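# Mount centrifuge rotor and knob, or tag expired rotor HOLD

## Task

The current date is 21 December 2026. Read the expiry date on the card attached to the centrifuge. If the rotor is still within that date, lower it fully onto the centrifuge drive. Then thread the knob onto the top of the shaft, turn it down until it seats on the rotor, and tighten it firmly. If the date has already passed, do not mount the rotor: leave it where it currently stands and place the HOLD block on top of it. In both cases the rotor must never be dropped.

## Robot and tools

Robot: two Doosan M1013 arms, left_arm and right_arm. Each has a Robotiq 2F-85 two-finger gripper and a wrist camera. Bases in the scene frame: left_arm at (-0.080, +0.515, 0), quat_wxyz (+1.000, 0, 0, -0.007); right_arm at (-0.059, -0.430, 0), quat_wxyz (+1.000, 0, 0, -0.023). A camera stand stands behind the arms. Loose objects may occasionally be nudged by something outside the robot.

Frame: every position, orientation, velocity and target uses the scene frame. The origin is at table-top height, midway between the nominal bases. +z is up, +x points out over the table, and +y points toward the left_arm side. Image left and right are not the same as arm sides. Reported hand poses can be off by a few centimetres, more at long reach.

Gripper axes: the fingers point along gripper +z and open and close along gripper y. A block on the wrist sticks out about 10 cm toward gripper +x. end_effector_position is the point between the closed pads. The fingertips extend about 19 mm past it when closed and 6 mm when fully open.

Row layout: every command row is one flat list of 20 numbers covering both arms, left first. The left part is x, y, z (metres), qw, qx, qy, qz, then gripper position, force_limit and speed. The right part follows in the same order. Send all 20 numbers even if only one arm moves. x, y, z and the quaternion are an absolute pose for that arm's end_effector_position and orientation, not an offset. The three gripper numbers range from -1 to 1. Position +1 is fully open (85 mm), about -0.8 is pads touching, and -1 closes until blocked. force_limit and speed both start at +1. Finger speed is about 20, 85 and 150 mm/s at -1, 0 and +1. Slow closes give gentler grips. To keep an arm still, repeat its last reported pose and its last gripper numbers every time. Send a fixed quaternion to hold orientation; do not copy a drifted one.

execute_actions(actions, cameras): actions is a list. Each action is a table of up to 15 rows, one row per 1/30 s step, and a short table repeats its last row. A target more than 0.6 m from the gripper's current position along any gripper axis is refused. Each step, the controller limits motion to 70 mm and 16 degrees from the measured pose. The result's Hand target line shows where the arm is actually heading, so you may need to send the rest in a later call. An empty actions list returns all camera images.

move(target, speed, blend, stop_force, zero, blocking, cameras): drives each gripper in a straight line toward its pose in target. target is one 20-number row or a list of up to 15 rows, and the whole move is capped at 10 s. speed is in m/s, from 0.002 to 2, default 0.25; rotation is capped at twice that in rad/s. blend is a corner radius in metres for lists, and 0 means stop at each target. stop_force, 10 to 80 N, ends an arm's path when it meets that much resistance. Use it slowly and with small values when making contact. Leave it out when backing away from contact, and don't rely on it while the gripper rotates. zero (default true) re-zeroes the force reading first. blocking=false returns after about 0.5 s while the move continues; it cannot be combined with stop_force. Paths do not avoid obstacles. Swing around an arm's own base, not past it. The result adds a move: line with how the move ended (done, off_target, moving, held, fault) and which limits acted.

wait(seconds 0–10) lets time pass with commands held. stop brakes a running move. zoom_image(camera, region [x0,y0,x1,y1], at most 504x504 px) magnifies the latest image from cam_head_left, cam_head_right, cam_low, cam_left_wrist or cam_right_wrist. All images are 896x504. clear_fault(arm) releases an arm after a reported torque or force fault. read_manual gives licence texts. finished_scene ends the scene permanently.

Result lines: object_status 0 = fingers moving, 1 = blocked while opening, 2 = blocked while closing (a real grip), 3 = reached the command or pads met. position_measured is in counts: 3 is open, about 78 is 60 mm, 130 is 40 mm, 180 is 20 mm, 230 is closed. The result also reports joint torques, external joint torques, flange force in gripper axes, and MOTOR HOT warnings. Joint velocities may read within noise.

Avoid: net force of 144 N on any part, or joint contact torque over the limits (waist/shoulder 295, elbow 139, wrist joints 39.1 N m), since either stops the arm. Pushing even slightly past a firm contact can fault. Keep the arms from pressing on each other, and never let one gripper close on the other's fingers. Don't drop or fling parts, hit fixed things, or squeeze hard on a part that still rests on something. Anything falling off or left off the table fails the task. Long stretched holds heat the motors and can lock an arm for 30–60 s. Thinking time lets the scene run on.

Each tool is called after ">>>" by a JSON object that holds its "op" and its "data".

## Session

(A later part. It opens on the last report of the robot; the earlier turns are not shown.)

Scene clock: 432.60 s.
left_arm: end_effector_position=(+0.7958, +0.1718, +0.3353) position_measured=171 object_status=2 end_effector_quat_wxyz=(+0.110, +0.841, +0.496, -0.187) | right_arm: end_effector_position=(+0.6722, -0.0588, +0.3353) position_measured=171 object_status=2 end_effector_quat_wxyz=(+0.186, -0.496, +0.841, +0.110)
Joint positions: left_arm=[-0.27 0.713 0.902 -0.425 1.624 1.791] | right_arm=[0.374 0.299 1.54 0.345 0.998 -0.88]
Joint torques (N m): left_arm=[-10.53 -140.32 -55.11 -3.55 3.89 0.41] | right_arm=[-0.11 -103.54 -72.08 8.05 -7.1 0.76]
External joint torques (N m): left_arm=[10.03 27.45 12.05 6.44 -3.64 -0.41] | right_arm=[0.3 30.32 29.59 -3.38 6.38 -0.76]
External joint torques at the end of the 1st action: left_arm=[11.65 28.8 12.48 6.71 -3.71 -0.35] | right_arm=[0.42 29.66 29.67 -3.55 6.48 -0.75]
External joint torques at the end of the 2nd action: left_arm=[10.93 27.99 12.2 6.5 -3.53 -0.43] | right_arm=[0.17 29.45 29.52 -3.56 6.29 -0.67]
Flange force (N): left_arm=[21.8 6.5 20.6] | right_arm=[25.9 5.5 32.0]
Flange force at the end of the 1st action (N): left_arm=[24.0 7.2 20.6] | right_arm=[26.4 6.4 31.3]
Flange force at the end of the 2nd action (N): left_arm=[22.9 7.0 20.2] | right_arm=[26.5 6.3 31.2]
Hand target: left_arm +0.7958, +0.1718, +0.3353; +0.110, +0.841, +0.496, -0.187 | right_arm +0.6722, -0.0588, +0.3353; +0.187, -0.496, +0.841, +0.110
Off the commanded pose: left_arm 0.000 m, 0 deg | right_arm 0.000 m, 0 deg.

>>> {"op": "execute_actions", "data": {"actions": [[[0.7958,0.1718,0.3343,0.1098,0.8412,0.4955,-0.1865,-1,0,-1,0.6722,-0.0588,0.3343,-0.1865,0.4955,-0.8412,-0.1098,-1,0,-1]],[[0.7958,0.1718,0.3333,0.1098,0.8412,0.4955,-0.1865,-1,0,-1,0.6722,-0.0588,0.3333,-0.1865,0.4955,-0.8412,-0.1098,-1,0,-1]],[[0.7958,0.1718,0.3323,0.1098,0.8412,0.4955,-0.1865,-1,0,-1,0.6722,-0.0588,0.3323,-0.1865,0.4955,-0.8412,-0.1098,-1,0,-1]]]}}

>>> {"op": "execute_actions", "data": {"actions": [[[0.7958,0.1718,0.3313,0.1098,0.8412,0.4955,-0.1865,-1,0,-1,0.6722,-0.0588,0.3313,-0.1865,0.4955,-0.8412,-0.1098,-1,0,-1]],[[0.7958,0.1718,0.3303,0.1098,0.8412,0.4955,-0.1865,-1,0,-1,0.6722,-0.0588,0.3303,-0.1865,0.4955,-0.8412,-0.1098,-1,0,-1]]]}}

Scene clock: 437.63 s.
left_arm: end_effector_position=(+0.7958, +0.1718, +0.3324) position_measured=171 object_status=2 end_effector_quat_wxyz=(+0.110, +0.841, +0.495, -0.186) | right_arm: end_effector_position=(+0.6722, -0.0588, +0.3324) position_measured=171 object_status=2 end_effector_quat_wxyz=(+0.187, -0.496, +0.841, +0.110)
Joint positions: left_arm=[-0.27 0.714 0.906 -0.425 1.619 1.793] | right_arm=[0.374 0.3 1.544 0.346 0.993 -0.882]
Joint torques (N m): left_arm=[-12.33 -112.75 -41.51 -0.76 1.43 0.45] | right_arm=[1.49 -73.55 -58.03 7.02 -8.87 0.77]
External joint torques (N m): left_arm=[12.42 0 -1.44 3.68 -1.18 -0.46] | right_arm=[-1.31 0 15.59 -2.35 8.16 -0.77]
External joint torques at the end of the 1st action: left_arm=[10.58 28.39 12.33 6.4 -3.6 -0.47] | right_arm=[0.79 29.31 29.38 -3.34 6.29 -0.78]
External joint torques at the end of the 2nd action: left_arm=[11.75 27.23 11.89 6.54 -3.68 -0.43] | right_arm=[1.05 29.83 29.4 -3.38 6.3 -0.68]
Flange force (N): left_arm=[11.4 0.8 -6.1] | right_arm=[25.9 13.8 -5.1]
Flange force at the end of the 1st action (N): left_arm=[22.7 7.3 20.6] | right_arm=[26.1 6.8 31.3]
Flange force at the end of the 2nd action (N): left_arm=[23.3 6.1 19.6] | right_arm=[25.3 6.6 31.8]
Hand target: left_arm +0.7958, +0.1718, +0.3323; +0.110, +0.841, +0.496, -0.187 | right_arm +0.6722, -0.0588, +0.3323; +0.187, -0.496, +0.841, +0.110
Off the commanded pose: left_arm 0.000 m, 0 deg | right_arm 0.000 m, 0 deg.

Scene clock: 439.03 s.
left_arm: end_effector_position=(+0.7959, +0.1718, +0.3303) position_measured=171 object_status=2 end_effector_quat_wxyz=(+0.110, +0.841, +0.496, -0.186) | right_arm: end_effector_position=(+0.6720, -0.0588, +0.3313) position_measured=171 object_status=2 end_effector_quat_wxyz=(+0.187, -0.496, +0.841, +0.110)
Joint positions: left_arm=[-0.27 0.714 0.91 -0.425 1.616 1.794] | right_arm=[0.374 0.3 1.546 0.347 0.991 -0.884]
Joint torques (N m): left_arm=[-19.34 -30.33 4.52 7.31 -1.73 0.5] | right_arm=[11.08 -23.37 -31.11 6.67 -9.68 0.74]
External joint torques (N m): left_arm=[19.45 -81.84 -47.27 -4.41 1.98 -0.51] | right_arm=[-10.9 -50.3 -11.43 -2 8.96 -0.74]
External joint torques at the end of the 1st action: left_arm=[21.18 -39.94 -19.59 1.82 3.74 -0.59] | right_arm=[-0.81 -47.56 -6.78 0.43 11.44 -0.87]
External joint torques when the fault began: right_arm=[-4.95 -100.17 -30.87 2.35 14.28 -0.97]
Flange force (N): left_arm=[-18.9 -1.8 -88.6] | right_arm=[25.0 17.3 -68.2]
Flange force at the end of the 1st action (N): left_arm=[1.1 -12.0 -46.8] | right_arm=[22.8 28.7 -62.6]
Flange force when the fault began (N): right_arm=[24.6 42.1 -127.0]
Hand target: left_arm +0.7958, +0.1718, +0.3303; +0.110, +0.841, +0.496, -0.187 | right_arm +0.6722, -0.0588, +0.3304; +0.187, -0.496, +0.841, +0.110
Tool commands: left_gripper/position=-1.0 left_gripper/force_limit=+0.0 left_gripper/speed=-1.0 right_gripper/position=-1.0 right_gripper/force_limit=+0.003922 right_gripper/speed=-1.0
Off the commanded pose: left_arm 0.000 m, 0 deg | right_arm 0.001 m, 0 deg.
FORCE FAULT: contact force on the right arm reached its limit, and that arm stopped. The contact can be on any part of that arm, not only on its tool. So far the stop counts as 1 of the actions that you can send in this scene. That arm is still stopped at the end of this call. While its stop runs, that arm takes no new command, but its gripper still runs the gripper command that each later call begins with.
CLEAR FAULT: the right arm stays stopped until you call clear_fault(arm="right_arm").

>>> {"op": "clear_fault", "data": {"arm": "right_arm"}}

>>> {"op": "move", "data": {"target": [0.7958,0.1718,0.3342,0.1098,0.8412,0.4955,-0.1865,-1,0,-1,0.6722,-0.0588,0.3342,-0.1865,0.4955,-0.8412,-0.1098,-1,0,-1], "speed": 0.01}}

>>> {"op": "execute_actions", "data": {"actions": [[[0.7949,0.1723,0.3342,0.1098,0.8412,0.4955,-0.1865,-1,0,-1,0.6713,-0.0583,0.3342,-0.1865,0.4955,-0.8412,-0.1098,-1,0,-1]],[[0.7941,0.1728,0.3342,0.1098,0.8412,0.4955,-0.1865,-1,0,-1,0.6705,-0.0578,0.3342,-0.1865,0.4955,-0.8412,-0.1098,-1,0,-1]],[[0.7958,0.1718,0.3342,0.1098,0.8412,0.4955,-0.1865,-1,0,-1,0.6722,-0.0588,0.3342,-0.1865,0.4955,-0.8412,-0.1098,-1,0,-1]],[[0.7967,0.1713,0.3342,0.1098,0.8412,0.4955,-0.1865,-1,0,-1,0.6731,-0.0593,0.3342,-0.1865,0.4955,-0.8412,-0.1098,-1,0,-1]],[[0.7958,0.1718,0.3342,0.1098,0.8412,0.4955,-0.1865,-1,0,-1,0.6722,-0.0588,0.3342,-0.1865,0.4955,-0.8412,-0.1098,-1,0,-1]]]}}

Scene clock: 444.37 s.
left_arm: end_effector_position=(+0.7958, +0.1718, +0.3303) position_measured=171 object_status=2 end_effector_quat_wxyz=(+0.110, +0.841, +0.496, -0.187) | right_arm: end_effector_position=(+0.6720, -0.0588, +0.3313) position_measured=171 object_status=2 end_effector_quat_wxyz=(+0.187, -0.496, +0.841, +0.110)
Joint positions: left_arm=[-0.27 0.714 0.91 -0.425 1.616 1.794] | right_arm=[0.374 0.3 1.546 0.347 0.991 -0.884]
Joint torques (N m): left_arm=[-20.23 -31.27 5.08 7.2 -1.04 0.49] | right_arm=[12.1 -23.91 -30.76 6.93 -9.28 0.84]
External joint torques (N m): left_arm=[20.07 -81.23 -47.96 -4.31 1.29 -0.49] | right_arm=[-11.87 -50.35 -12.1 -2.23 8.55 -0.84]
Flange force (N): left_arm=[-17.9 0.8 -89.0] | right_arm=[24.8 15.7 -68.4]
Hand target: left_arm +0.7958, +0.1718, +0.3303; +0.110, +0.841, +0.496, -0.187 | right_arm +0.6720, -0.0588, +0.3313; +0.187, -0.496, +0.841, +0.110
Tool commands: left_gripper/position=-1.0 left_gripper/force_limit=+0.0 left_gripper/speed=-1.0 right_gripper/position=-1.0 right_gripper/force_limit=+0.003922 right_gripper/speed=-1.0
Off the commanded pose: left_arm 0.000 m, 0 deg | right_arm 0.001 m, 0 deg.
FORCE FAULT, CONTINUED: the right arm's stop, for the force fault that an earlier result reported, is over. The call counts as one of the actions that you can send in this scene. That arm's target is now where it stood when the stop ended, not its last command. That arm accepts commands again.
CLEAR FAULT: your call cleared the right arm's force fault. If the contact force or a joint's load stays at its limit, that arm stops again.

Scene clock: 445.07 s.
left_arm: end_effector_position=(+0.7959, +0.1719, +0.3337) position_measured=171 object_status=2 end_effector_quat_wxyz=(+0.110, +0.841, +0.496, -0.187) end_effector_velocity=(-0.001, -0.001, +0.005) end_effector_angular_velocity=(-0.002, -0.005, -0.001) | right_arm: end_effector_position=(+0.6722, -0.0588, +0.3341) position_measured=171 object_status=2 end_effector_quat_wxyz=(+0.186, -0.495, +0.841, +0.110)
Joint positions: left_arm=[-0.27 0.714 0.903 -0.425 1.622 1.792] | right_arm=[0.374 0.3 1.541 0.345 0.996 -0.881]
Joint velocities: left_arm=[-0.001 -0.005 0 0 0 -0.001] | right_arm=[within noise]
Joint torques (N m): left_arm=[-6.92 -141.64 -54.62 -2.37 3.68 0.41] | right_arm=[-3.13 -103.57 -71.54 7.43 -6.59 0.82]
External joint torques (N m): left_arm=[7.07 29.24 11.79 5.27 -3.43 -0.42] | right_arm=[3.28 30.18 28.96 -2.74 5.87 -0.82]
Flange force (N): left_arm=[19.9 11.9 20.8] | right_arm=[23.1 8.0 33.5]
Hand target: left_arm +0.7958, +0.1718, +0.3342; +0.110, +0.841, +0.496, -0.187 | right_arm +0.6722, -0.0588, +0.3342; +0.187, -0.496, +0.841, +0.110
Off the commanded pose: left_arm 0.000 m, 0 deg | right_arm 0.000 m, 0 deg.
move: done

Scene clock: 447.77 s.
left_arm: end_effector_position=(+0.7958, +0.1718, +0.3342) position_measured=171 object_status=2 end_effector_quat_wxyz=(+0.110, +0.841, +0.496, -0.186) | right_arm: end_effector_position=(+0.6722, -0.0588, +0.3342) position_measured=171 object_status=2 end_effector_quat_wxyz=(+0.187, -0.496, +0.841, +0.110)
Joint positions: left_arm=[-0.27 0.713 0.903 -0.425 1.622 1.792] | right_arm=[0.374 0.3 1.541 0.345 0.996 -0.881]
Joint torques (N m): left_arm=[-10.2 -140.68 -55.32 -3.46 3.7 0.51] | right_arm=[-0.8 -102.94 -71.79 8.14 -6.84 0.8]
External joint torques (N m): left_arm=[9.4 27.97 12.25 6.34 -3.46 -0.5] | right_arm=[1.03 29.3 29.29 -3.47 6.13 -0.8]
External joint torques at the end of the 1st action: left_arm=[7.62 27.42 9.35 4.72 -5.96 -0.31] | right_arm=[-5.62 25.61 25.95 -5.22 4.98 -0.96]
External joint torques at the end of the 2nd action: left_arm=[2.98 31.69 5.3 3.37 -11.6 -0.27] | right_arm=[-20.4 32.4 24.5 -9.6 0.85 -1.15]
External joint torques at the end of the 3rd action: left_arm=[10.23 28.35 12.56 6.28 -3.43 -0.58] | right_arm=[1.02 29.47 29.16 -3.56 6.02 -0.72]
External joint torques at the end of the 4th action: left_arm=[6.85 30.75 19.1 6.74 0.92 -0.78] | right_arm=[6.21 24.65 32.4 -1.72 10.15 -0.51]
Flange force (N): left_arm=[21.4 7.3 20.8] | right_arm=[25.8 7.0 31.5]
Flange force at the end of the 1st action (N): left_arm=[19.8 13.4 20.7] | right_arm=[28.3 0.4 25.4]
Flange force at the end of the 2nd action (N): left_arm=[18.1 29.9 24.5] | right_arm=[32.8 -19.8 30.1]
Flange force at the end of the 3rd action (N): left_arm=[22.2 6.8 20.9] | right_arm=[25.3 6.8 31.7]
Flange force at the end of the 4th action (N): left_arm=[19.4 -4.6 26.5] | right_arm=[29.4 18.3 25.4]
Hand target: left_arm +0.7958, +0.1718, +0.3342; +0.110, +0.841, +0.496, -0.187 | right_arm +0.6722, -0.0588, +0.3342; +0.187, -0.496, +0.841, +0.110
Off the commanded pose: left_arm 0.000 m, 0 deg | right_arm 0.000 m, 0 deg.

>>> {"op": "execute_actions", "data": {"actions": [[[0.7958,0.1718,0.3327,0.1098,0.8412,0.4955,-0.1865,-1,0,-1,0.6722,-0.0588,0.3327,-0.1865,0.4955,-0.8412,-0.1098,-1,0,-1]],[[0.7952,0.1721,0.3327,0.1103,0.8399,0.4977,-0.1862,-1,0,-1,0.6728,-0.0591,0.3327,-0.1862,0.4977,-0.8399,-0.1103,-1,0,-1]],[[0.7946,0.1724,0.3327,0.1108,0.8386,0.4999,-0.1860,-1,0,-1,0.6734,-0.0594,0.3327,-0.1860,0.4999,-0.8386,-0.1108,-1,0,-1]],[[0.7940,0.1728,0.3327,0.1112,0.8373,0.5021,-0.1857,-1,0,-1,0.6740,-0.0598,0.3327,-0.1857,0.5021,-0.8373,-0.1112,-1,0,-1]],[[0.7934,0.1731,0.3327,0.1117,0.8360,0.5043,-0.1854,-1,0,-1,0.6746,-0.0601,0.3327,-0.1854,0.5043,-0.8360,-0.1117,-1,0,-1]]]}}

>>> {"op": "execute_actions", "data": {"actions": [[[0.7946,0.1724,0.3327,0.1108,0.8386,0.4999,-0.1860,-1,0,-1,0.6734,-0.0594,0.3327,-0.1860,0.4999,-0.8386,-0.1108,-1,0,-1]],[[0.7958,0.1718,0.3327,0.1098,0.8412,0.4955,-0.1865,-1,0,-1,0.6722,-0.0588,0.3327,-0.1865,0.4955,-0.8412,-0.1098,-1,0,-1]],[[0.7964,0.1715,0.3327,0.1093,0.8425,0.4933,-0.1868,-1,0,-1,0.6716,-0.0585,0.3327,-0.1868,0.4933,-0.8425,-0.1093,-1,0,-1]],[[0.7970,0.1712,0.3327,0.1088,0.8437,0.4911,-0.1870,-1,0,-1,0.6710,-0.0582,0.3327,-0.1870,0.4911,-0.8437,-0.1088,-1,0,-1]],[[0.7976,0.1708,0.3327,0.1084,0.8450,0.4889,-0.1873,-1,0,-1,0.6704,-0.0578,0.3327,-0.1873,0.4889,-0.8450,-0.1084,-1,0,-1]]]}}

Scene clock: 457.37 s.
left_arm: end_effector_position=(+0.7934, +0.1731, +0.3327) position_measured=171 object_status=2 end_effector_quat_wxyz=(+0.112, +0.836, +0.504, -0.185) | right_arm: end_effector_position=(+0.6746, -0.0601, +0.3327) position_measured=171 object_status=2 end_effector_quat_wxyz=(+0.185, -0.504, +0.836, +0.112)
Joint positions: left_arm=[-0.269 0.703 0.924 -0.427 1.605 1.778] | right_arm=[0.369 0.306 1.536 0.353 1.004 -0.91]
Joint torques (N m): left_arm=[-9.15 -126.64 -47.87 -1.59 3.35 0.61] | right_arm=[0.96 -94.84 -66.34 8.15 -6.7 0.85]
External joint torques (N m): left_arm=[9.03 15.48 5.17 4.47 -3.13 -0.61] | right_arm=[-0.78 20.52 23.6 -3.44 5.99 -0.85]
External joint torques at the end of the 1st action: left_arm=[10.57 21.28 8.78 5.63 -3.11 -0.61] | right_arm=[-1.34 20.87 25.2 -3.59 6.78 -0.84]
External joint torques at the end of the 2nd action: left_arm=[11.25 13.78 4.06 4.78 -3.32 -0.5] | right_arm=[-2.33 17.48 23.02 -3.8 6.34 -0.81]
External joint torques at the end of the 3rd action: left_arm=[13.41 14.07 4.29 5.37 -3.31 -0.58] | right_arm=[-3.12 18.62 24.34 -4.09 6.69 -0.77]
External joint torques at the end of the 4th action: left_arm=[9.98 14.66 4.66 4.53 -3.2 -0.59] | right_arm=[-0.48 21.17 24.01 -3.53 5.96 -0.82]
Flange force (N): left_arm=[15.2 7.6 9.0] | right_arm=[24.1 6.7 20.4]
Flange force at the end of the 1st action (N): left_arm=[19.2 6.4 14.2] | right_arm=[26.6 7.4 20.1]
Flange force at the end of the 2nd action (N): left_arm=[16.6 7.2 6.6] | right_arm=[26.4 7.3 16.2]
Flange force at the end of the 3rd action (N): left_arm=[18.7 6.6 6.0] | right_arm=[28.3 7.0 17.0]
Flange force at the end of the 4th action (N): left_arm=[15.7 7.4 7.9] | right_arm=[24.0 7.0 21.3]
Hand target: left_arm +0.7934, +0.1731, +0.3327; +0.112, +0.836, +0.504, -0.185 | right_arm +0.6746, -0.0601, +0.3327; +0.185, -0.504, +0.836, +0.112
Off the commanded pose: left_arm 0.000 m, 0 deg | right_arm 0.000 m, 0 deg.

Scene clock: 460.07 s.
left_arm: end_effector_position=(+0.7976, +0.1708, +0.3327) position_measured=171 object_status=2 end_effector_quat_wxyz=(+0.108, +0.845, +0.489, -0.187) | right_arm: end_effector_position=(+0.6704, -0.0578, +0.3327) position_measured=171 object_status=2 end_effector_quat_wxyz=(+0.187, -0.489, +0.845, +0.108)
Joint positions: left_arm=[-0.271 0.721 0.892 -0.424 1.631 1.804] | right_arm=[0.378 0.297 1.549 0.34 0.986 -0.861]
Joint torques (N m): left_arm=[-11.08 -127.5 -47.49 -2.1 3.39 0.6] | right_arm=[-1.72 -100.49 -69.34 7.58 -6.47 0.7]
External joint torques (N m): left_arm=[11.11 13.65 4.34 5.03 -3.12 -0.6] | right_arm=[1.81 27.86 26.94 -2.93 5.73 -0.7]
External joint torques at the end of the 1st action: left_arm=[11.4 15.89 5.77 5.16 -2.8 -0.6] | right_arm=[0.04 20.76 24.44 -3.36 6.21 -0.85]
External joint torques at the end of the 2nd action: left_arm=[10.73 14.3 4.43 4.92 -3.3 -0.56] | right_arm=[2.21 27.19 26.73 -3.05 5.66 -0.87]
External joint torques at the end of the 3rd action: left_arm=[10.73 14.92 4.83 4.8 -3.22 -0.59] | right_arm=[3.4 28.53 27.01 -2.63 5.51 -0.81]
External joint torques at the end of the 4th action: left_arm=[9.72 14.97 4.79 4.34 -3.16 -0.63] | right_arm=[4 28.51 26.61 -2.43 5.19 -0.79]
Flange force (N): left_arm=[16.5 5.9 6.7] | right_arm=[22.2 6.2 30.1]
Flange force at the end of the 1st action (N): left_arm=[17.8 5.8 8.3] | right_arm=[25.0 7.7 20.9]
Flange force at the end of the 2nd action (N): left_arm=[16.5 6.7 7.2] | right_arm=[22.4 6.9 29.5]
Flange force at the end of the 3rd action (N): left_arm=[16.7 6.7 7.7] | right_arm=[20.9 7.3 31.7]
Flange force at the end of the 4th action (N): left_arm=[15.8 7.3 8.0] | right_arm=[19.9 7.5 32.2]
Hand target: left_arm +0.7976, +0.1708, +0.3327; +0.108, +0.845, +0.489, -0.187 | right_arm +0.6704, -0.0578, +0.3327; +0.187, -0.489, +0.845, +0.108
Off the commanded pose: left_arm 0.000 m, 0 deg | right_arm 0.000 m, 0 deg.

>>> {"op": "execute_actions", "data": {"actions": [[[0.7976,0.1708,0.3322,0.1084,0.8450,0.4889,-0.1873,-1,0,-1,0.6704,-0.0578,0.3322,-0.1873,0.4889,-0.8450,-0.1084,-1,0,-1]],[[0.7982,0.1705,0.3322,0.1079,0.8463,0.4867,-0.1876,-1,0,-1,0.6698,-0.0575,0.3322,-0.1876,0.4867,-0.8463,-0.1079,-1,0,-1]],[[0.7988,0.1702,0.3322,0.1075,0.8475,0.4845,-0.1878,-1,0,-1,0.6692,-0.0572,0.3322,-0.1878,0.4845,-0.8475,-0.1075,-1,0,-1]],[[0.7994,0.1699,0.3322,0.1070,0.8487,0.4823,-0.1880,-1,0,-1,0.6686,-0.0569,0.3322,-0.1880,0.4823,-0.8487,-0.1070,-1,0,-1]],[[0.8000,0.1696,0.3322,0.1065,0.8499,0.4801,-0.1882,-1,0,-1,0.6680,-0.0566,0.3322,-0.1882,0.4801,-0.8499,-0.1065,-1,0,-1]]]}}

Scene clock: 468.30 s.
left_arm: end_effector_position=(+0.8000, +0.1696, +0.3322) position_measured=171 object_status=2 end_effector_quat_wxyz=(+0.107, +0.850, +0.480, -0.188) | right_arm: end_effector_position=(+0.6680, -0.0566, +0.3322) position_measured=171 object_status=2 end_effector_quat_wxyz=(+0.188, -0.480, +0.850, +0.107)
Joint positions: left_arm=[-0.272 0.732 0.875 -0.422 1.645 1.819] | right_arm=[0.383 0.292 1.556 0.331 0.976 -0.834]
Joint torques (N m): left_arm=[-3.91 -108.41 -36.6 2.27 2.44 0.59] | right_arm=[1.75 -79.54 -56.24 6.87 -5.87 0.92]
External joint torques (N m): left_arm=[4.15 -5.73 -6.33 0.65 -2.17 -0.59] | right_arm=[-1.66 7.56 13.92 -2.25 5.11 -0.92]
External joint torques at the end of the 1st action: left_arm=[12.24 -6.66 -7.06 2.65 -2.52 -0.61] | right_arm=[-2.4 8.14 17.69 -3.09 6.4 -0.87]
External joint torques at the end of the 2nd action: left_arm=[9.93 -6.46 -6.75 2.24 -2.08 -0.61] | right_arm=[-4.46 0.04 13.71 -3.41 6.84 -0.87]
External joint torques at the end of the 3rd action: left_arm=[8.1 -7.15 -6.74 1.74 -2.24 -0.6] | right_arm=[-3.52 2.5 14.13 -2.91 6.32 -0.86]
External joint torques at the end of the 4th action: left_arm=[7.1 -5.89 -6.53 1.21 -2.23 -0.61] | right_arm=[-2.46 3.81 14.11 -2.51 5.69 -0.77]
Flange force (N): left_arm=[1.4 7.3 -9.3] | right_arm=[18.6 4.9 5.2]
Flange force at the end of the 1st action (N): left_arm=[8.5 5.1 -13.3] | right_arm=[25.0 7.9 5.1]
Flange force at the end of the 2nd action (N): left_arm=[6.4 5.7 -12.6] | right_arm=[25.6 8.1 -5.6]
Flange force at the end of the 3rd action (N): left_arm=[4.3 4.6 -11.4] | right_arm=[24.0 7.5 -2.0]
Flange force at the end of the 4th action (N): left_arm=[4.0 6.8 -10.8] | right_arm=[22.4 7.7 0.6]
Hand target: left_arm +0.8000, +0.1696, +0.3322; +0.107, +0.850, +0.480, -0.188 | right_arm +0.6680, -0.0566, +0.3322; +0.188, -0.480, +0.850, +0.107
Off the commanded pose: left_arm 0.000 m, 0 deg | right_arm 0.000 m, 0 deg.

>>> {"op": "move", "data": {"target": [[0.7958,0.1718,0.3330,0.1098,0.8412,0.4955,-0.1865,-1,0,-1,0.6722,-0.0588,0.3330,-0.1865,0.4955,-0.8412,-0.1098,-1,0,-1],[0.7928,0.1734,0.3325,0.1123,0.8346,0.5065,-0.1850,-1,0,-1,0.6752,-0.0604,0.3325,-0.1850,0.5065,-0.8346,-0.1123,-1,0,-1]], "speed": 0.015, "blend": 0.0005}}

>>> {"op": "move", "data": {"target": [0.7907,0.1744,0.3325,0.1139,0.8302,0.5137,-0.1840,-1,0,-1,0.6773,-0.0614,0.3325,-0.1840,0.5137,-0.8302,-0.1139,-1,0,-1], "speed": 0.01}}

>>> {"op": "move", "data": {"target": [0.7887,0.1753,0.3325,0.1155,0.8257,0.5210,-0.1830,-1,0,-1,0.6793,-0.0623,0.3325,-0.1830,0.5210,-0.8257,-0.1155,-1,0,-1], "speed": 0.01}}

>>> {"op": "move", "data": {"target": [0.7866,0.1763,0.3325,0.1171,0.8211,0.5282,-0.1820,-1,0,-1,0.6814,-0.0633,0.3325,-0.1820,0.5282,-0.8211,-0.1171,-1,0,-1], "speed": 0.01}}

>>> {"op": "move", "data": {"target": [0.7845,0.1772,0.3325,0.1187,0.8165,0.5353,-0.1810,-1,0,-1,0.6835,-0.0642,0.3325,-0.1810,0.5353,-0.8165,-0.1187,-1,0,-1], "speed": 0.01, "cameras": ["all"]}}

Scene clock: 478.57 s.
left_arm: end_effector_position=(+0.7928, +0.1734, +0.3325) position_measured=171 object_status=2 end_effector_quat_wxyz=(+0.112, +0.835, +0.507, -0.185) | right_arm: end_effector_position=(+0.6752, -0.0604, +0.3325) position_measured=171 object_status=2 end_effector_quat_wxyz=(+0.185, -0.507, +0.835, +0.112)
Joint positions: left_arm=[-0.269 0.701 0.929 -0.428 1.601 1.774] | right_arm=[0.367 0.307 1.535 0.356 1.006 -0.917]
Joint torques (N m): left_arm=[-9.2 -120.99 -45.19 -0.86 2.86 0.59] | right_arm=[4.28 -82.91 -60.82 8.54 -7.33 0.85]
External joint torques (N m): left_arm=[9.13 9.36 2.25 3.75 -2.63 -0.59] | right_arm=[-4.04 8.51 18.33 -3.85 6.65 -0.85]
Flange force (N): left_arm=[12.5 6.1 3.5] | right_arm=[26.5 8.3 4.8]
Hand target: left_arm +0.7928, +0.1734, +0.3325; +0.112, +0.835, +0.507, -0.185 | right_arm +0.6752, -0.0604, +0.3325; +0.185, -0.507, +0.835, +0.112
Off the commanded pose: left_arm 0.000 m, 0 deg | right_arm 0.000 m, 0 deg.
move: done

Scene clock: 479.67 s.
left_arm: end_effector_position=(+0.7907, +0.1744, +0.3325) position_measured=171 object_status=2 end_effector_quat_wxyz=(+0.114, +0.830, +0.514, -0.184) | right_arm: end_effector_position=(+0.6773, -0.0614, +0.3325) position_measured=171 object_status=2 end_effector_quat_wxyz=(+0.184, -0.514, +0.830, +0.114)
Joint positions: left_arm=[-0.268 0.692 0.943 -0.429 1.588 1.762] | right_arm=[0.363 0.312 1.528 0.362 1.015 -0.939]
Joint torques (N m): left_arm=[-10.45 -118.48 -44.37 -1.12 2.58 0.68] | right_arm=[4.55 -79.73 -60.32 8.66 -8.14 0.96]
External joint torques (N m): left_arm=[10.6 7.49 1.46 4.02 -2.36 -0.68] | right_arm=[-4.32 4.95 17.87 -3.98 7.48 -0.96]
Flange force (N): left_arm=[12.9 5.3 1.1] | right_arm=[28.3 11.0 0.2]
Hand target: left_arm +0.7907, +0.1744, +0.3325; +0.114, +0.830, +0.514, -0.184 | right_arm +0.6773, -0.0614, +0.3325; +0.184, -0.514, +0.830, +0.114
Off the commanded pose: left_arm 0.000 m, 0 deg | right_arm 0.000 m, 0 deg.
move: done

Scene clock: 480.77 s.
left_arm: end_effector_position=(+0.7887, +0.1753, +0.3325) position_measured=171 object_status=2 end_effector_quat_wxyz=(+0.115, +0.826, +0.521, -0.183) | right_arm: end_effector_position=(+0.6793, -0.0623, +0.3325) position_measured=171 object_status=2 end_effector_quat_wxyz=(+0.183, -0.521, +0.826, +0.115)
Joint positions: left_arm=[-0.267 0.683 0.958 -0.43 1.576 1.749] | right_arm=[0.359 0.317 1.522 0.367 1.024 -0.961]
Joint torques (N m): left_arm=[-12.07 -117.6 -44.39 -1.64 2.2 0.64] | right_arm=[7.26 -79.07 -60.04 9.08 -8.4 0.83]
External joint torques (N m): left_arm=[12.57 7.73 1.55 4.54 -2.01 -0.64] | right_arm=[-7.03 3.75 17.61 -4.38 7.77 -0.83]
Flange force (N): left_arm=[14.8 5.7 -0.1] | right_arm=[30.6 10.0 -2.5]
Hand target: left_arm +0.7887, +0.1753, +0.3325; +0.115, +0.826, +0.521, -0.183 | right_arm +0.6793, -0.0623, +0.3325; +0.183, -0.521, +0.826, +0.115
Off the commanded pose: left_arm 0.000 m, 0 deg | right_arm 0.000 m, 0 deg.
move: done

Scene clock: 481.87 s.
left_arm: end_effector_position=(+0.7866, +0.1763, +0.3325) position_measured=171 object_status=2 end_effector_quat_wxyz=(+0.117, +0.821, +0.528, -0.182) | right_arm: end_effector_position=(+0.6814, -0.0633, +0.3325) position_measured=171 object_status=2 end_effector_quat_wxyz=(+0.182, -0.528, +0.821, +0.117)
Joint positions: left_arm=[-0.267 0.675 0.972 -0.431 1.563 1.736] | right_arm=[0.355 0.321 1.515 0.373 1.033 -0.983]
Joint torques (N m): left_arm=[-10.38 -116.72 -44.64 -1.15 2.11 0.74] | right_arm=[5.11 -79.87 -59.62 8.7 -8.06 0.87]
External joint torques (N m): left_arm=[10.79 6.83 1.61 4.05 -1.92 -0.74] | right_arm=[-4.87 3.56 16.86 -3.96 7.43 -0.87]
Flange force (N): left_arm=[12.6 4.5 0.6] | right_arm=[27.8 11.8 -1.5]
Hand target: left_arm +0.7866, +0.1763, +0.3325; +0.117, +0.821, +0.528, -0.182 | right_arm +0.6814, -0.0633, +0.3325; +0.182, -0.528, +0.821, +0.117
Off the commanded pose: left_arm 0.000 m, 0 deg | right_arm 0.000 m, 0 deg.
move: done

Scene clock: 482.97 s.
left_arm: end_effector_position=(+0.7845, +0.1772, +0.3325) position_measured=171 object_status=2 end_effector_quat_wxyz=(+0.119, +0.816, +0.535, -0.181) | right_arm: end_effector_position=(+0.6835, -0.0642, +0.3325) position_measured=171 object_status=2 end_effector_quat_wxyz=(+0.181, -0.535, +0.816, +0.119)
Joint positions: left_arm=[-0.266 0.667 0.987 -0.432 1.551 1.724] | right_arm=[0.351 0.326 1.509 0.378 1.043 -1.005]
Joint torques (N m): left_arm=[-10.67 -116.11 -45.22 -1.26 1.95 0.79] | right_arm=[5.51 -79.54 -59.37 8.72 -8.25 0.94]
External joint torques (N m): left_arm=[11.22 8.02 2.58 4.14 -1.79 -0.79] | right_arm=[-5.41 4.28 17.14 -4.03 7.65 -0.94]
Flange force (N): left_arm=[13.5 3.9 1.8] | right_arm=[28.0 11.4 -1.1]
Hand target: left_arm +0.7845, +0.1772, +0.3325; +0.119, +0.816, +0.535, -0.181 | right_arm +0.6835, -0.0642, +0.3325; +0.181, -0.535, +0.816, +0.119
Off the commanded pose: left_arm 0.000 m, 0 deg | right_arm 0.000 m, 0 deg.
move: done

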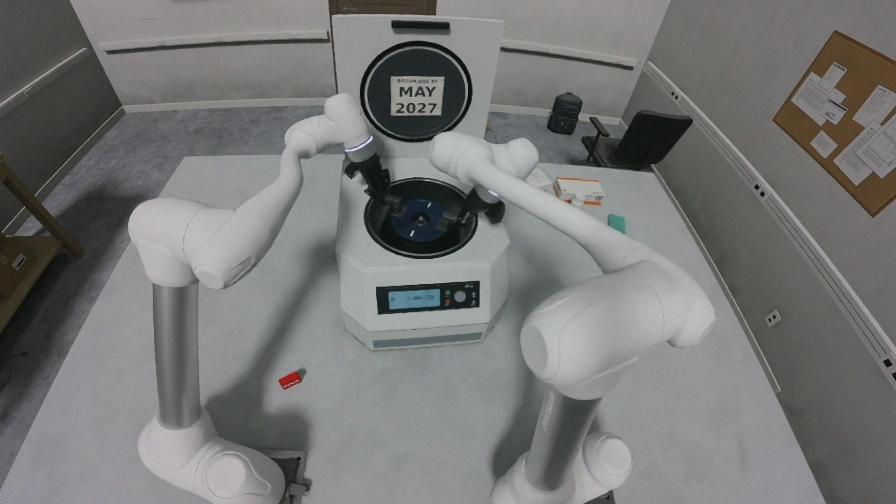

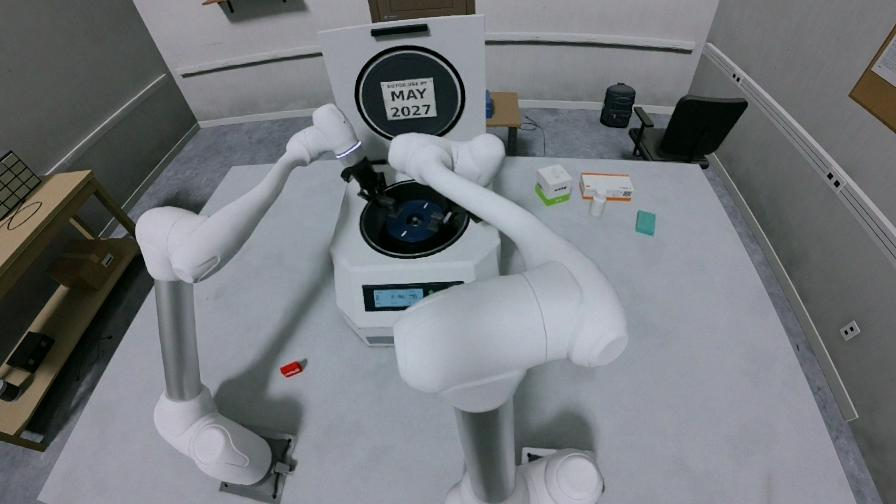

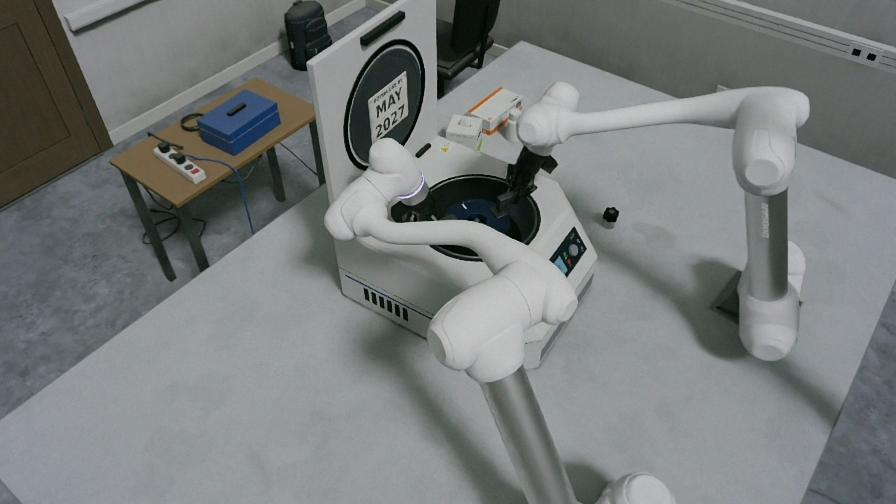

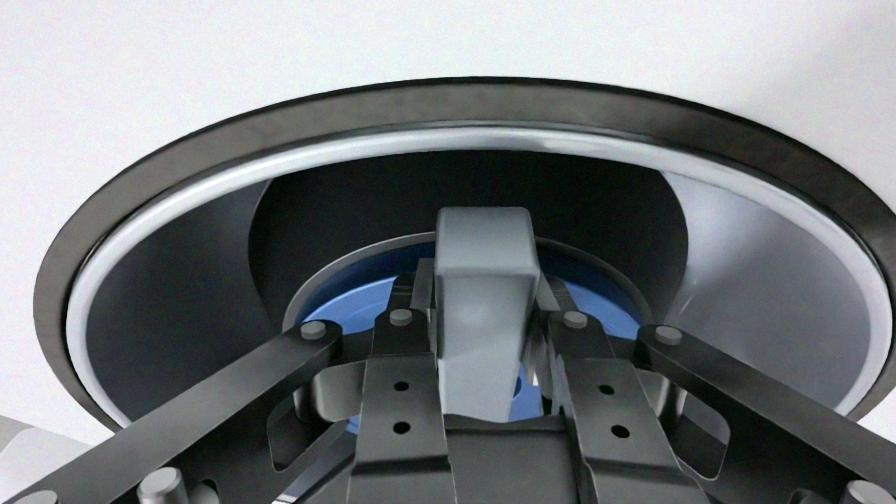

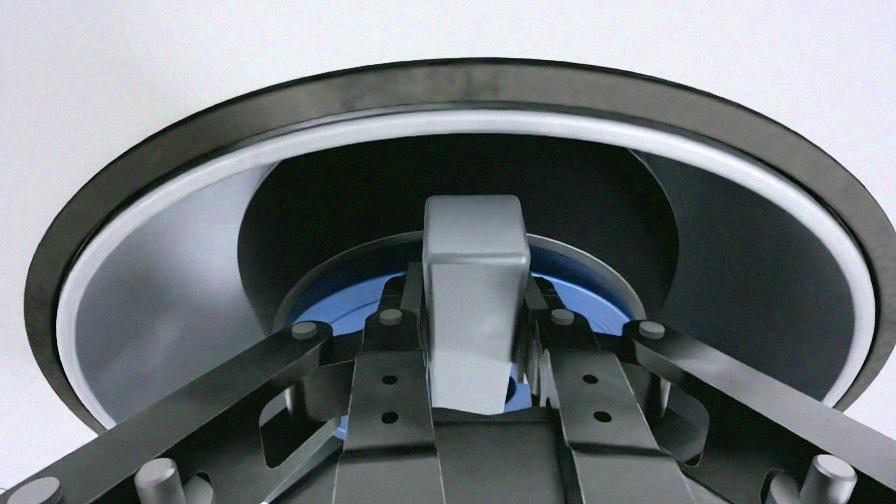

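>>> {"op": "zoom_image", "data": {"camera": "cam_head_left", "region": [390, 190, 450, 250]}}

>>> {"op": "zoom_image", "data": {"camera": "cam_low", "region": [440, 180, 520, 240]}}

Scaled by 8.400.

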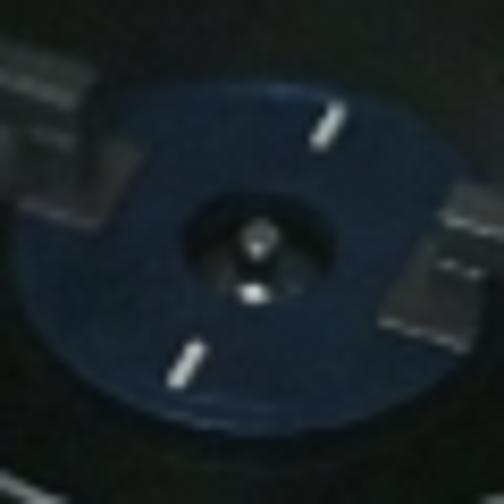

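Scaled by 6.300.

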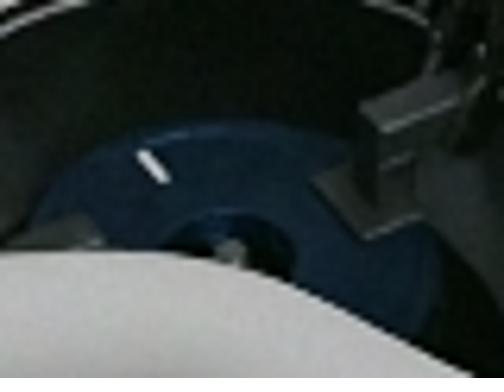

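>>> {"op": "execute_actions", "data": {"actions": [[[0.7853,0.1768,0.3324,0.1181,0.8183,0.5325,-0.1814,-1,0,-1,0.6827,-0.0638,0.3324,-0.1814,0.5325,-0.8183,-0.1181,-1,0,-1]],[[0.7861,0.1765,0.3324,0.1174,0.8202,0.5296,-0.1818,-1,0,-1,0.6819,-0.0635,0.3324,-0.1818,0.5296,-0.8202,-0.1174,-1,0,-1]],[[0.7870,0.1761,0.3324,0.1168,0.8220,0.5268,-0.1822,-1,0,-1,0.6810,-0.0631,0.3324,-0.1822,0.5268,-0.8220,-0.1168,-1,0,-1]],[[0.7878,0.1757,0.3324,0.1161,0.8239,0.5239,-0.1826,-1,0,-1,0.6802,-0.0627,0.3324,-0.1826,0.5239,-0.8239,-0.1161,-1,0,-1]],[[0.7887,0.1753,0.3324,0.1155,0.8257,0.5210,-0.1830,-1,0,-1,0.6793,-0.0623,0.3324,-0.1830,0.5210,-0.8257,-0.1155,-1,0,-1]]]}}

>>> {"op": "execute_actions", "data": {"actions": [[[0.7895,0.1749,0.3324,0.1149,0.8275,0.5181,-0.1834,-1,0,-1,0.6785,-0.0619,0.3324,-0.1834,0.5181,-0.8275,-0.1149,-1,0,-1]],[[0.7903,0.1746,0.3324,0.1142,0.8293,0.5152,-0.1838,-1,0,-1,0.6777,-0.0616,0.3324,-0.1838,0.5152,-0.8293,-0.1142,-1,0,-1]],[[0.7911,0.1742,0.3324,0.1136,0.8311,0.5123,-0.1842,-1,0,-1,0.6769,-0.0612,0.3324,-0.1842,0.5123,-0.8311,-0.1136,-1,0,-1]],[[0.7920,0.1738,0.3324,0.1129,0.8328,0.5094,-0.1846,-1,0,-1,0.6760,-0.0608,0.3324,-0.1846,0.5094,-0.8328,-0.1129,-1,0,-1]],[[0.7928,0.1734,0.3324,0.1123,0.8346,0.5065,-0.1850,-1,0,-1,0.6752,-0.0604,0.3324,-0.1850,0.5065,-0.8346,-0.1123,-1,0,-1]]]}}

Scene clock: 524.13 s.
left_arm: end_effector_position=(+0.7887, +0.1753, +0.3324) position_measured=171 object_status=2 end_effector_quat_wxyz=(+0.115, +0.826, +0.521, -0.183) | right_arm: end_effector_position=(+0.6793, -0.0623, +0.3324) position_measured=171 object_status=2 end_effector_quat_wxyz=(+0.183, -0.521, +0.826, +0.115)
Joint positions: left_arm=[-0.267 0.683 0.958 -0.43 1.576 1.749] | right_arm=[0.359 0.317 1.522 0.367 1.024 -0.961]
Joint torques (N m): left_arm=[-13.22 -113.1 -42.19 -1.37 1.93 0.63] | right_arm=[3.62 -84.9 -63.4 8.74 -8.07 0.84]
External joint torques (N m): left_arm=[13.3 2.68 -0.84 4.26 -1.73 -0.63] | right_arm=[-3.48 9.62 20.79 -4.03 7.41 -0.84]
External joint torques at the end of the 1st action: left_arm=[16.36 1.8 0.56 5.08 -0.28 -0.72] | right_arm=[-0.13 3.38 15.92 -2.44 7.9 -0.87]
External joint torques at the end of the 2nd action: left_arm=[12.49 4.2 -0.2 4.15 -2.01 -0.77] | right_arm=[-4.63 4.77 18.42 -4.18 7.93 -0.97]
External joint torques at the end of the 3rd action: left_arm=[12.64 2.38 -0.35 4.18 -1.38 -0.7] | right_arm=[-1.5 6.41 18.63 -3.28 7.37 -0.93]
External joint torques at the end of the 4th action: left_arm=[12.29 2.79 -0.69 4.26 -1.8 -0.72] | right_arm=[-4.53 8.81 20.6 -4.1 7.92 -1.01]
Flange force (N): left_arm=[13.3 4.0 -4.8] | right_arm=[29.0 11.8 6.3]
Flange force at the end of the 1st action (N): left_arm=[15.9 -1.1 -6.3] | right_arm=[22.5 14.1 -0.6]
Flange force at the end of the 2nd action (N): left_arm=[13.1 4.7 -3.0] | right_arm=[29.4 12.2 -0.3]
Flange force at the end of the 3rd action (N): left_arm=[12.5 2.4 -4.3] | right_arm=[26.4 13.9 3.4]
Flange force at the end of the 4th action (N): left_arm=[12.3 3.9 -4.0] | right_arm=[30.2 11.0 4.3]
Hand target: left_arm +0.7887, +0.1753, +0.3324; +0.115, +0.826, +0.521, -0.183 | right_arm +0.6793, -0.0623, +0.3324; +0.183, -0.521, +0.826, +0.115
Off the commanded pose: left_arm 0.000 m, 0 deg | right_arm 0.000 m, 0 deg.

Scene clock: 526.83 s.
left_arm: end_effector_position=(+0.7928, +0.1734, +0.3324) position_measured=171 object_status=2 end_effector_quat_wxyz=(+0.112, +0.835, +0.507, -0.185) | right_arm: end_effector_position=(+0.6752, -0.0604, +0.3324) position_measured=171 object_status=2 end_effector_quat_wxyz=(+0.185, -0.507, +0.835, +0.112)
Joint positions: left_arm=[-0.269 0.701 0.929 -0.427 1.6 1.774] | right_arm=[0.367 0.307 1.535 0.356 1.006 -0.917]
Joint torques (N m): left_arm=[-9.93 -114.59 -40.99 -0.38 2.96 0.64] | right_arm=[1.76 -88.67 -62.62 7.84 -6.46 0.79]
External joint torques (N m): left_arm=[10.33 2.61 -2.19 3.32 -2.73 -0.64] | right_arm=[-1.56 14.17 20.03 -3.15 5.77 -0.79]
External joint torques at the end of the 1st action: left_arm=[14.09 2.64 -1.18 4.46 -1.97 -0.62] | right_arm=[-4.44 10.31 21.09 -4.24 7.63 -0.85]
External joint torques at the end of the 2nd action: left_arm=[12.01 2.75 -1.58 3.82 -2.33 -0.66] | right_arm=[-2.38 12.61 20.79 -3.55 6.79 -0.91]
External joint torques at the end of the 3rd action: left_arm=[11.75 2.19 -1.87 3.76 -2.53 -0.69] | right_arm=[-2.76 13.1 20.77 -3.62 6.74 -0.98]
External joint torques at the end of the 4th action: left_arm=[9.98 3.15 -1.63 3.33 -2.53 -0.61] | right_arm=[-1.77 14.74 19.96 -3.24 5.88 -0.87]
Flange force (N): left_arm=[10.5 7.5 -4.2] | right_arm=[23.6 7.8 13.0]
Flange force at the end of the 1st action (N): left_arm=[14.2 4.1 -5.3] | right_arm=[29.9 9.6 6.1]
Flange force at the end of the 2nd action (N): left_arm=[12.2 5.8 -4.5] | right_arm=[26.5 9.1 10.2]
Flange force at the end of the 3rd action (N): left_arm=[11.7 5.5 -4.5] | right_arm=[26.5 8.1 10.5]
Flange force at the end of the 4th action (N): left_arm=[10.5 6.9 -3.4] | right_arm=[23.2 6.8 13.2]
Hand target: left_arm +0.7928, +0.1734, +0.3324; +0.112, +0.835, +0.507, -0.185 | right_arm +0.6752, -0.0604, +0.3324; +0.185, -0.507, +0.835, +0.112
Off the commanded pose: left_arm 0.000 m, 0 deg | right_arm 0.000 m, 0 deg.

>>> {"op": "move", "data": {"target": [[0.7976,0.1708,0.3328,0.1084,0.8450,0.4889,-0.1873,-1,0,-1,0.6704,-0.0578,0.3328,-0.1873,0.4889,-0.8450,-0.1084,-1,0,-1],[0.8008,0.1690,0.3324,0.1057,0.8518,0.4770,-0.1888,-1,0,-1,0.6672,-0.0560,0.3324,-0.1888,0.4770,-0.8518,-0.1057,-1,0,-1]], "speed": 0.015, "blend": 0.0005}}

>>> {"op": "execute_actions", "data": {"actions": [[[0.8018,0.1684,0.3324,0.1049,0.8538,0.4733,-0.1893,-1,0,-1,0.6662,-0.0554,0.3324,-0.1893,0.4733,-0.8538,-0.1049,-1,0,-1]],[[0.8027,0.1678,0.3324,0.1041,0.8559,0.4696,-0.1897,-1,0,-1,0.6653,-0.0548,0.3324,-0.1897,0.4696,-0.8559,-0.1041,-1,0,-1]],[[0.8037,0.1672,0.3324,0.1033,0.8579,0.4659,-0.1901,-1,0,-1,0.6643,-0.0542,0.3324,-0.1901,0.4659,-0.8579,-0.1033,-1,0,-1]],[[0.8047,0.1666,0.3324,0.1024,0.8600,0.4621,-0.1906,-1,0,-1,0.6633,-0.0536,0.3324,-0.1906,0.4621,-0.8600,-0.1024,-1,0,-1]],[[0.8057,0.1660,0.3324,0.1016,0.8620,0.4584,-0.1910,-1,0,-1,0.6623,-0.0530,0.3324,-0.1910,0.4584,-0.8620,-0.1016,-1,0,-1]]]}}

Scene clock: 534.73 s.
left_arm: end_effector_position=(+0.8008, +0.1690, +0.3324) position_measured=171 object_status=2 end_effector_quat_wxyz=(+0.106, +0.852, +0.477, -0.189) | right_arm: end_effector_position=(+0.6672, -0.0560, +0.3324) position_measured=171 object_status=2 end_effector_quat_wxyz=(+0.189, -0.477, +0.852, +0.106)
Joint positions: left_arm=[-0.273 0.736 0.868 -0.422 1.651 1.824] | right_arm=[0.386 0.29 1.558 0.328 0.972 -0.823]
Joint torques (N m): left_arm=[-9.47 -117.83 -41.29 -0.2 3.07 0.6] | right_arm=[0.67 -87.33 -62.89 7.46 -6.71 0.78]
External joint torques (N m): left_arm=[10.61 3.5 -1.62 3.17 -2.79 -0.6] | right_arm=[-0.53 14.77 20.37 -2.82 5.95 -0.78]
Flange force (N): left_arm=[11.6 6.7 -3.5] | right_arm=[23.0 7.1 13.9]
Hand target: left_arm +0.8008, +0.1690, +0.3324; +0.106, +0.852, +0.477, -0.189 | right_arm +0.6672, -0.0560, +0.3324; +0.189, -0.477, +0.852, +0.106
Off the commanded pose: left_arm 0.000 m, 0 deg | right_arm 0.000 m, 0 deg.
move: done

Scene clock: 537.43 s.
left_arm: end_effector_position=(+0.8057, +0.1660, +0.3324) position_measured=171 object_status=2 end_effector_quat_wxyz=(+0.102, +0.862, +0.458, -0.191) | right_arm: end_effector_position=(+0.6623, -0.0530, +0.3324) position_measured=171 object_status=2 end_effector_quat_wxyz=(+0.191, -0.458, +0.862, +0.102)
Joint positions: left_arm=[-0.276 0.758 0.828 -0.418 1.683 1.854] | right_arm=[0.398 0.28 1.571 0.309 0.953 -0.763]
Joint torques (N m): left_arm=[-6.7 -116.49 -40.15 0.7 2.56 0.49] | right_arm=[-1.19 -89.79 -62.39 6.53 -5.68 0.64]
External joint torques (N m): left_arm=[6.52 0.51 -2.7 2.23 -2.24 -0.49] | right_arm=[1.38 18.26 19.9 -1.91 4.87 -0.64]
External joint torques at the end of the 1st action: left_arm=[9.25 2.12 -2.11 2.94 -2.56 -0.53] | right_arm=[-1.19 13.55 19.52 -2.7 5.9 -0.77]
External joint torques at the end of the 2nd action: left_arm=[11.43 0.65 -3.13 3.35 -2.8 -0.58] | right_arm=[-2.07 12.32 19.76 -2.92 6.5 -0.87]
External joint torques at the end of the 3rd action: left_arm=[9.95 0.89 -2.92 3.11 -2.64 -0.51] | right_arm=[-0.85 13.37 19.86 -2.73 6.03 -0.75]
External joint torques at the end of the 4th action: left_arm=[9.31 0.07 -3.04 2.75 -2.59 -0.49] | right_arm=[-0.28 15.97 20.31 -2.45 5.74 -0.72]
Flange force (N): left_arm=[6.7 6.2 -4.5] | right_arm=[18.3 5.4 19.3]
Flange force at the end of the 1st action (N): left_arm=[10.0 5.8 -4.2] | right_arm=[23.2 5.7 12.1]
Flange force at the end of the 2nd action (N): left_arm=[11.3 5.5 -6.3] | right_arm=[25.0 5.6 9.9]
Flange force at the end of the 3rd action (N): left_arm=[10.1 6.0 -5.7] | right_arm=[23.6 6.5 12.0]
Flange force at the end of the 4th action (N): left_arm=[9.1 5.1 -5.6] | right_arm=[21.8 5.5 15.4]
Hand target: left_arm +0.8057, +0.1660, +0.3324; +0.102, +0.862, +0.458, -0.191 | right_arm +0.6623, -0.0530, +0.3324; +0.191, -0.458, +0.862, +0.102
Off the commanded pose: left_arm 0.000 m, 0 deg | right_arm 0.000 m, 0 deg.

>>> {"op": "move", "data": {"target": [[0.8057,0.1660,0.3325,0.1016,0.8620,0.4584,-0.1910,-1,0,-1,0.6623,-0.0530,0.3320,-0.1910,0.4584,-0.8620,-0.1016,-1,0,-1],[0.8057,0.1660,0.3325,0.1016,0.8620,0.4584,-0.1910,-1,0,-1,0.6623,-0.0530,0.3320,-0.1910,0.4584,-0.8620,-0.1016,-0.05,0,-1]], "speed": 0.01, "cameras": ["cam_right_wrist","cam_left_wrist"]}}

Scene clock: 567.97 s.
left_arm: end_effector_position=(+0.8057, +0.1660, +0.3325) position_measured=171 object_status=2 end_effector_quat_wxyz=(+0.102, +0.862, +0.458, -0.191) | right_arm: end_effector_position=(+0.6623, -0.0530, +0.3320) position_measured=135 object_status=0 end_effector_quat_wxyz=(+0.191, -0.458, +0.862, +0.102)
Joint positions: left_arm=[-0.276 0.758 0.828 -0.418 1.683 1.854] | right_arm=[0.398 0.28 1.571 0.309 0.952 -0.763]
Joint torques (N m): left_arm=[0.15 -118.14 -42.24 2.17 1.82 0.51] | right_arm=[-0.66 -72.52 -42.99 4.55 -0.83 0.04]
External joint torques (N m): left_arm=[-0.89 2.78 -0.42 0.72 -1.51 -0.51] | right_arm=[0.84 0.74 0.34 0.09 0.01 -0.04]
Flange force (N): left_arm=[0.7 6.0 1.3] | right_arm=[-0.6 0.6 1.1]
Hand target: left_arm +0.8057, +0.1660, +0.3325; +0.102, +0.862, +0.458, -0.191 | right_arm +0.6623, -0.0530, +0.3320; +0.191, -0.458, +0.862, +0.102
Off the commanded pose: left_arm 0.000 m, 0 deg | right_arm 0.000 m, 0 deg.
move: done
Images, in order (width x height): cam_left_wrist 896x504, cam_right_wrist 896x504.

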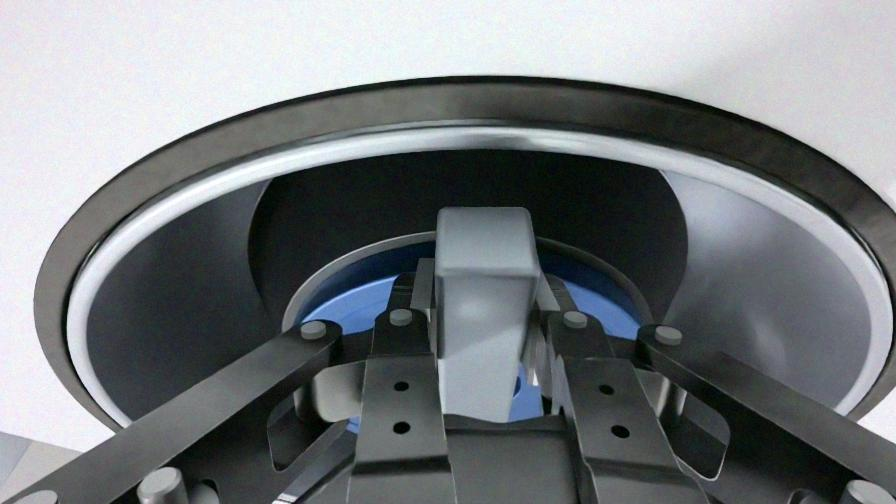

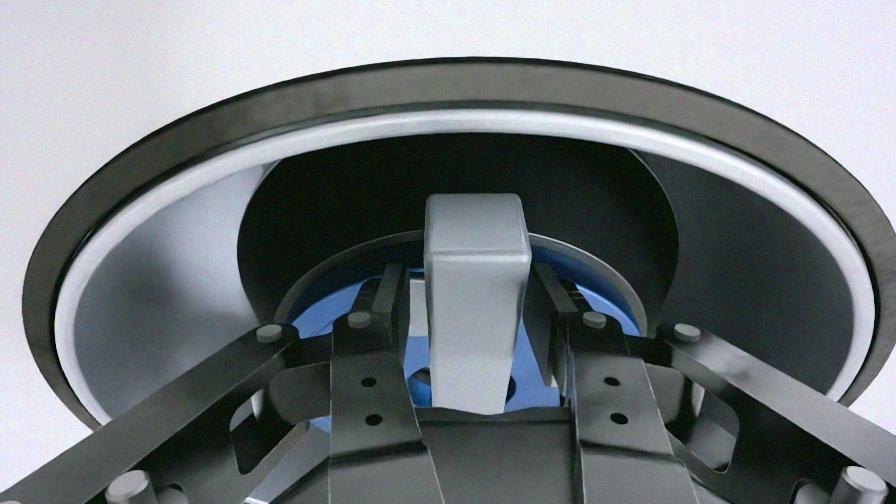

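>>> {"op": "move", "data": {"target": [0.8057,0.1660,0.3325,0.1016,0.8620,0.4584,-0.1910,-1,0,-1,0.6623,-0.0530,0.47,-0.1910,0.4584,-0.8620,-0.1016,-0.05,0,-1], "speed": 0.12, "cameras": ["cam_right_wrist","cam_head_left"]}}

>>> {"op": "zoom_image", "data": {"camera": "cam_right_wrist", "region": [380, 180, 560, 360]}}

Scene clock: 571.93 s.
left_arm: end_effector_position=(+0.8057, +0.1660, +0.3325) position_measured=171 object_status=2 end_effector_quat_wxyz=(+0.102, +0.862, +0.458, -0.191) | right_arm: end_effector_position=(+0.6622, -0.0530, +0.4701) position_measured=135 object_status=3 end_effector_quat_wxyz=(+0.191, -0.458, +0.862, +0.102)
Joint positions: left_arm=[-0.276 0.758 0.828 -0.418 1.683 1.854] | right_arm=[0.398 0.244 1.367 0.271 1.182 -0.685]
Joint torques (N m): left_arm=[0.27 -118.06 -42.24 2.23 1.81 0.48] | right_arm=[-0.37 -70.48 -44.28 4.81 -0.88 0.06]
External joint torques (N m): left_arm=[0.24 1.78 -0.66 0.73 -1.5 -0.49] | right_arm=[0.57 0.96 0.28 0.06 0 -0.06]
Flange force (N): left_arm=[1.1 4.4 0.6] | right_arm=[-0.8 0.0 1.0]
Hand target: left_arm +0.8057, +0.1660, +0.3325; +0.102, +0.862, +0.458, -0.191 | right_arm +0.6623, -0.0530, +0.4700; +0.191, -0.458, +0.862, +0.102
Off the commanded pose: left_arm 0.000 m, 0 deg | right_arm 0.000 m, 0 deg.
move: done
Images, in order (width x height): cam_head_left 896x504, cam_right_wrist 896x504.

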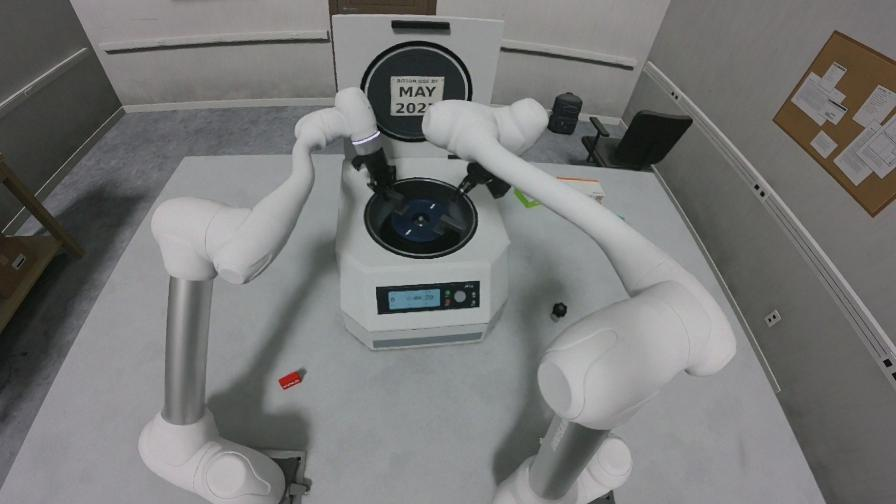

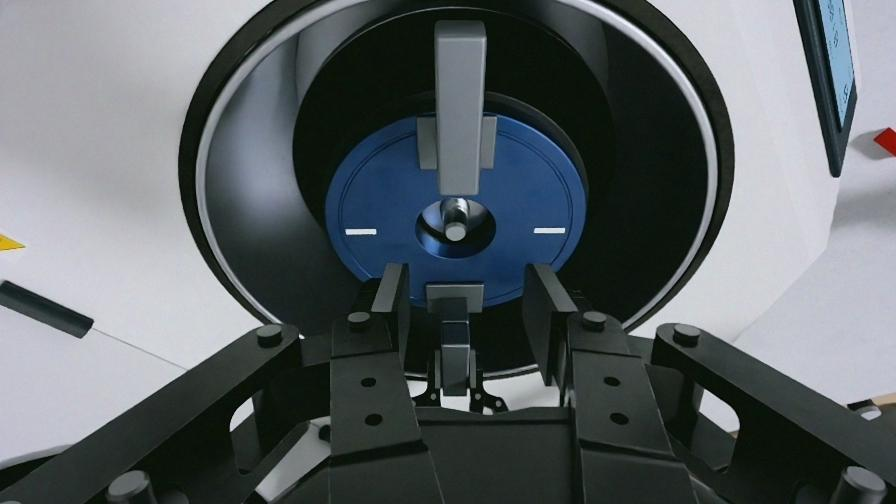

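Scaled by 2.800.

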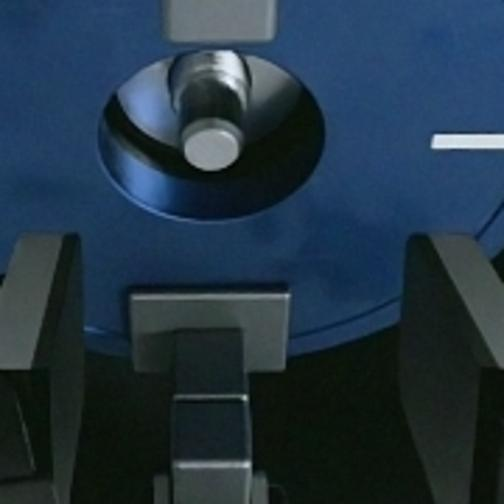

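>>> {"op": "move", "data": {"target": [[0.8057,0.1660,0.3325,0.1016,0.8620,0.4584,-0.1910,-1,0,-1,0.6,-0.20,0.47,0,0.3256,-0.9455,0,-0.05,0,-1],[0.8057,0.1660,0.3325,0.1016,0.8620,0.4584,-0.1910,-1,0,-1,0.503,-0.472,0.20,0,0.3256,-0.9455,0,-0.05,0,-1]], "speed": 0.35, "blend": 0.05, "cameras": ["cam_right_wrist"]}}

>>> {"op": "zoom_image", "data": {"camera": "cam_right_wrist", "region": [380, 180, 560, 360]}}

Scene clock: 591.17 s.
left_arm: end_effector_position=(+0.8057, +0.1660, +0.3325) position_measured=171 object_status=2 end_effector_quat_wxyz=(+0.102, +0.862, +0.458, -0.191) | right_arm: end_effector_position=(+0.5030, -0.4720, +0.2001) position_measured=135 object_status=3 end_effector_quat_wxyz=(+0.000, -0.326, +0.945, +0.000)
Joint positions: left_arm=[-0.276 0.758 0.828 -0.418 1.683 1.854] | right_arm=[-0.089 0.127 1.967 0 1.048 -0.798]
Joint torques (N m): left_arm=[0.17 -118.29 -42.11 2.21 1.87 0.51] | right_arm=[-0.81 -52.3 -37.56 3.73 0.08 0.09]
External joint torques (N m): left_arm=[0.4 1.59 -1.05 0.77 -1.56 -0.51] | right_arm=[0.97 1.91 0.4 0.01 -0.04 -0.09]
Flange force (N): left_arm=[1.3 5.3 -0.1] | right_arm=[-2.7 -0.4 2.2]
Hand target: left_arm +0.8057, +0.1660, +0.3325; +0.102, +0.862, +0.458, -0.191 | right_arm +0.5030, -0.4720, +0.2000; +0.000, -0.326, +0.946, +0.000
Off the commanded pose: left_arm 0.000 m, 0 deg | right_arm 0.000 m, 0 deg.
move: done
Images, in order (width x height): cam_right_wrist 896x504.

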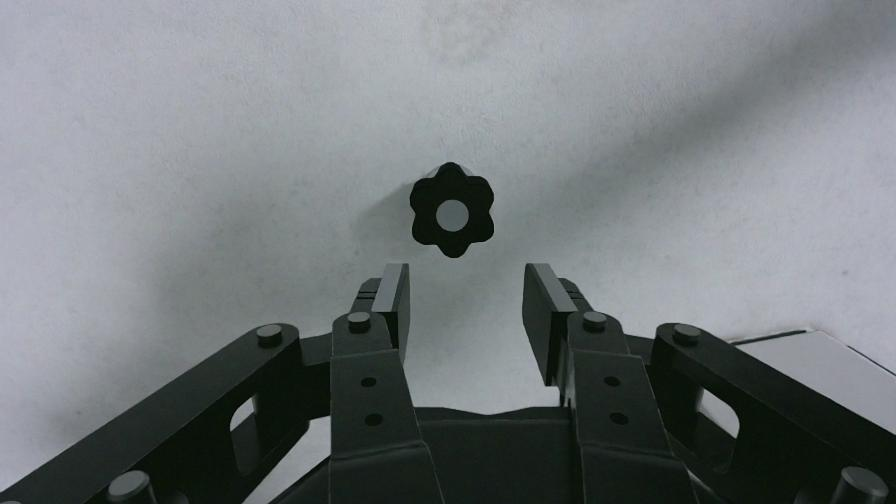

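Scaled by 2.800.

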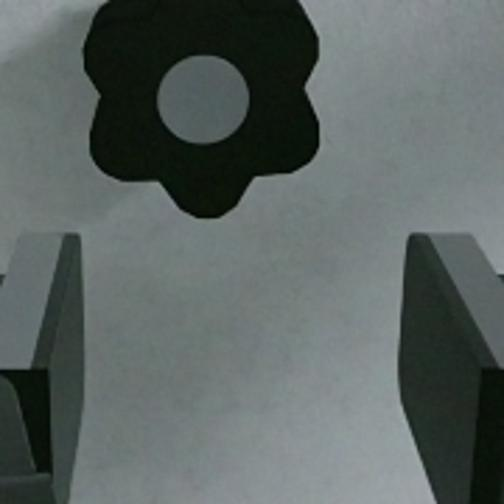

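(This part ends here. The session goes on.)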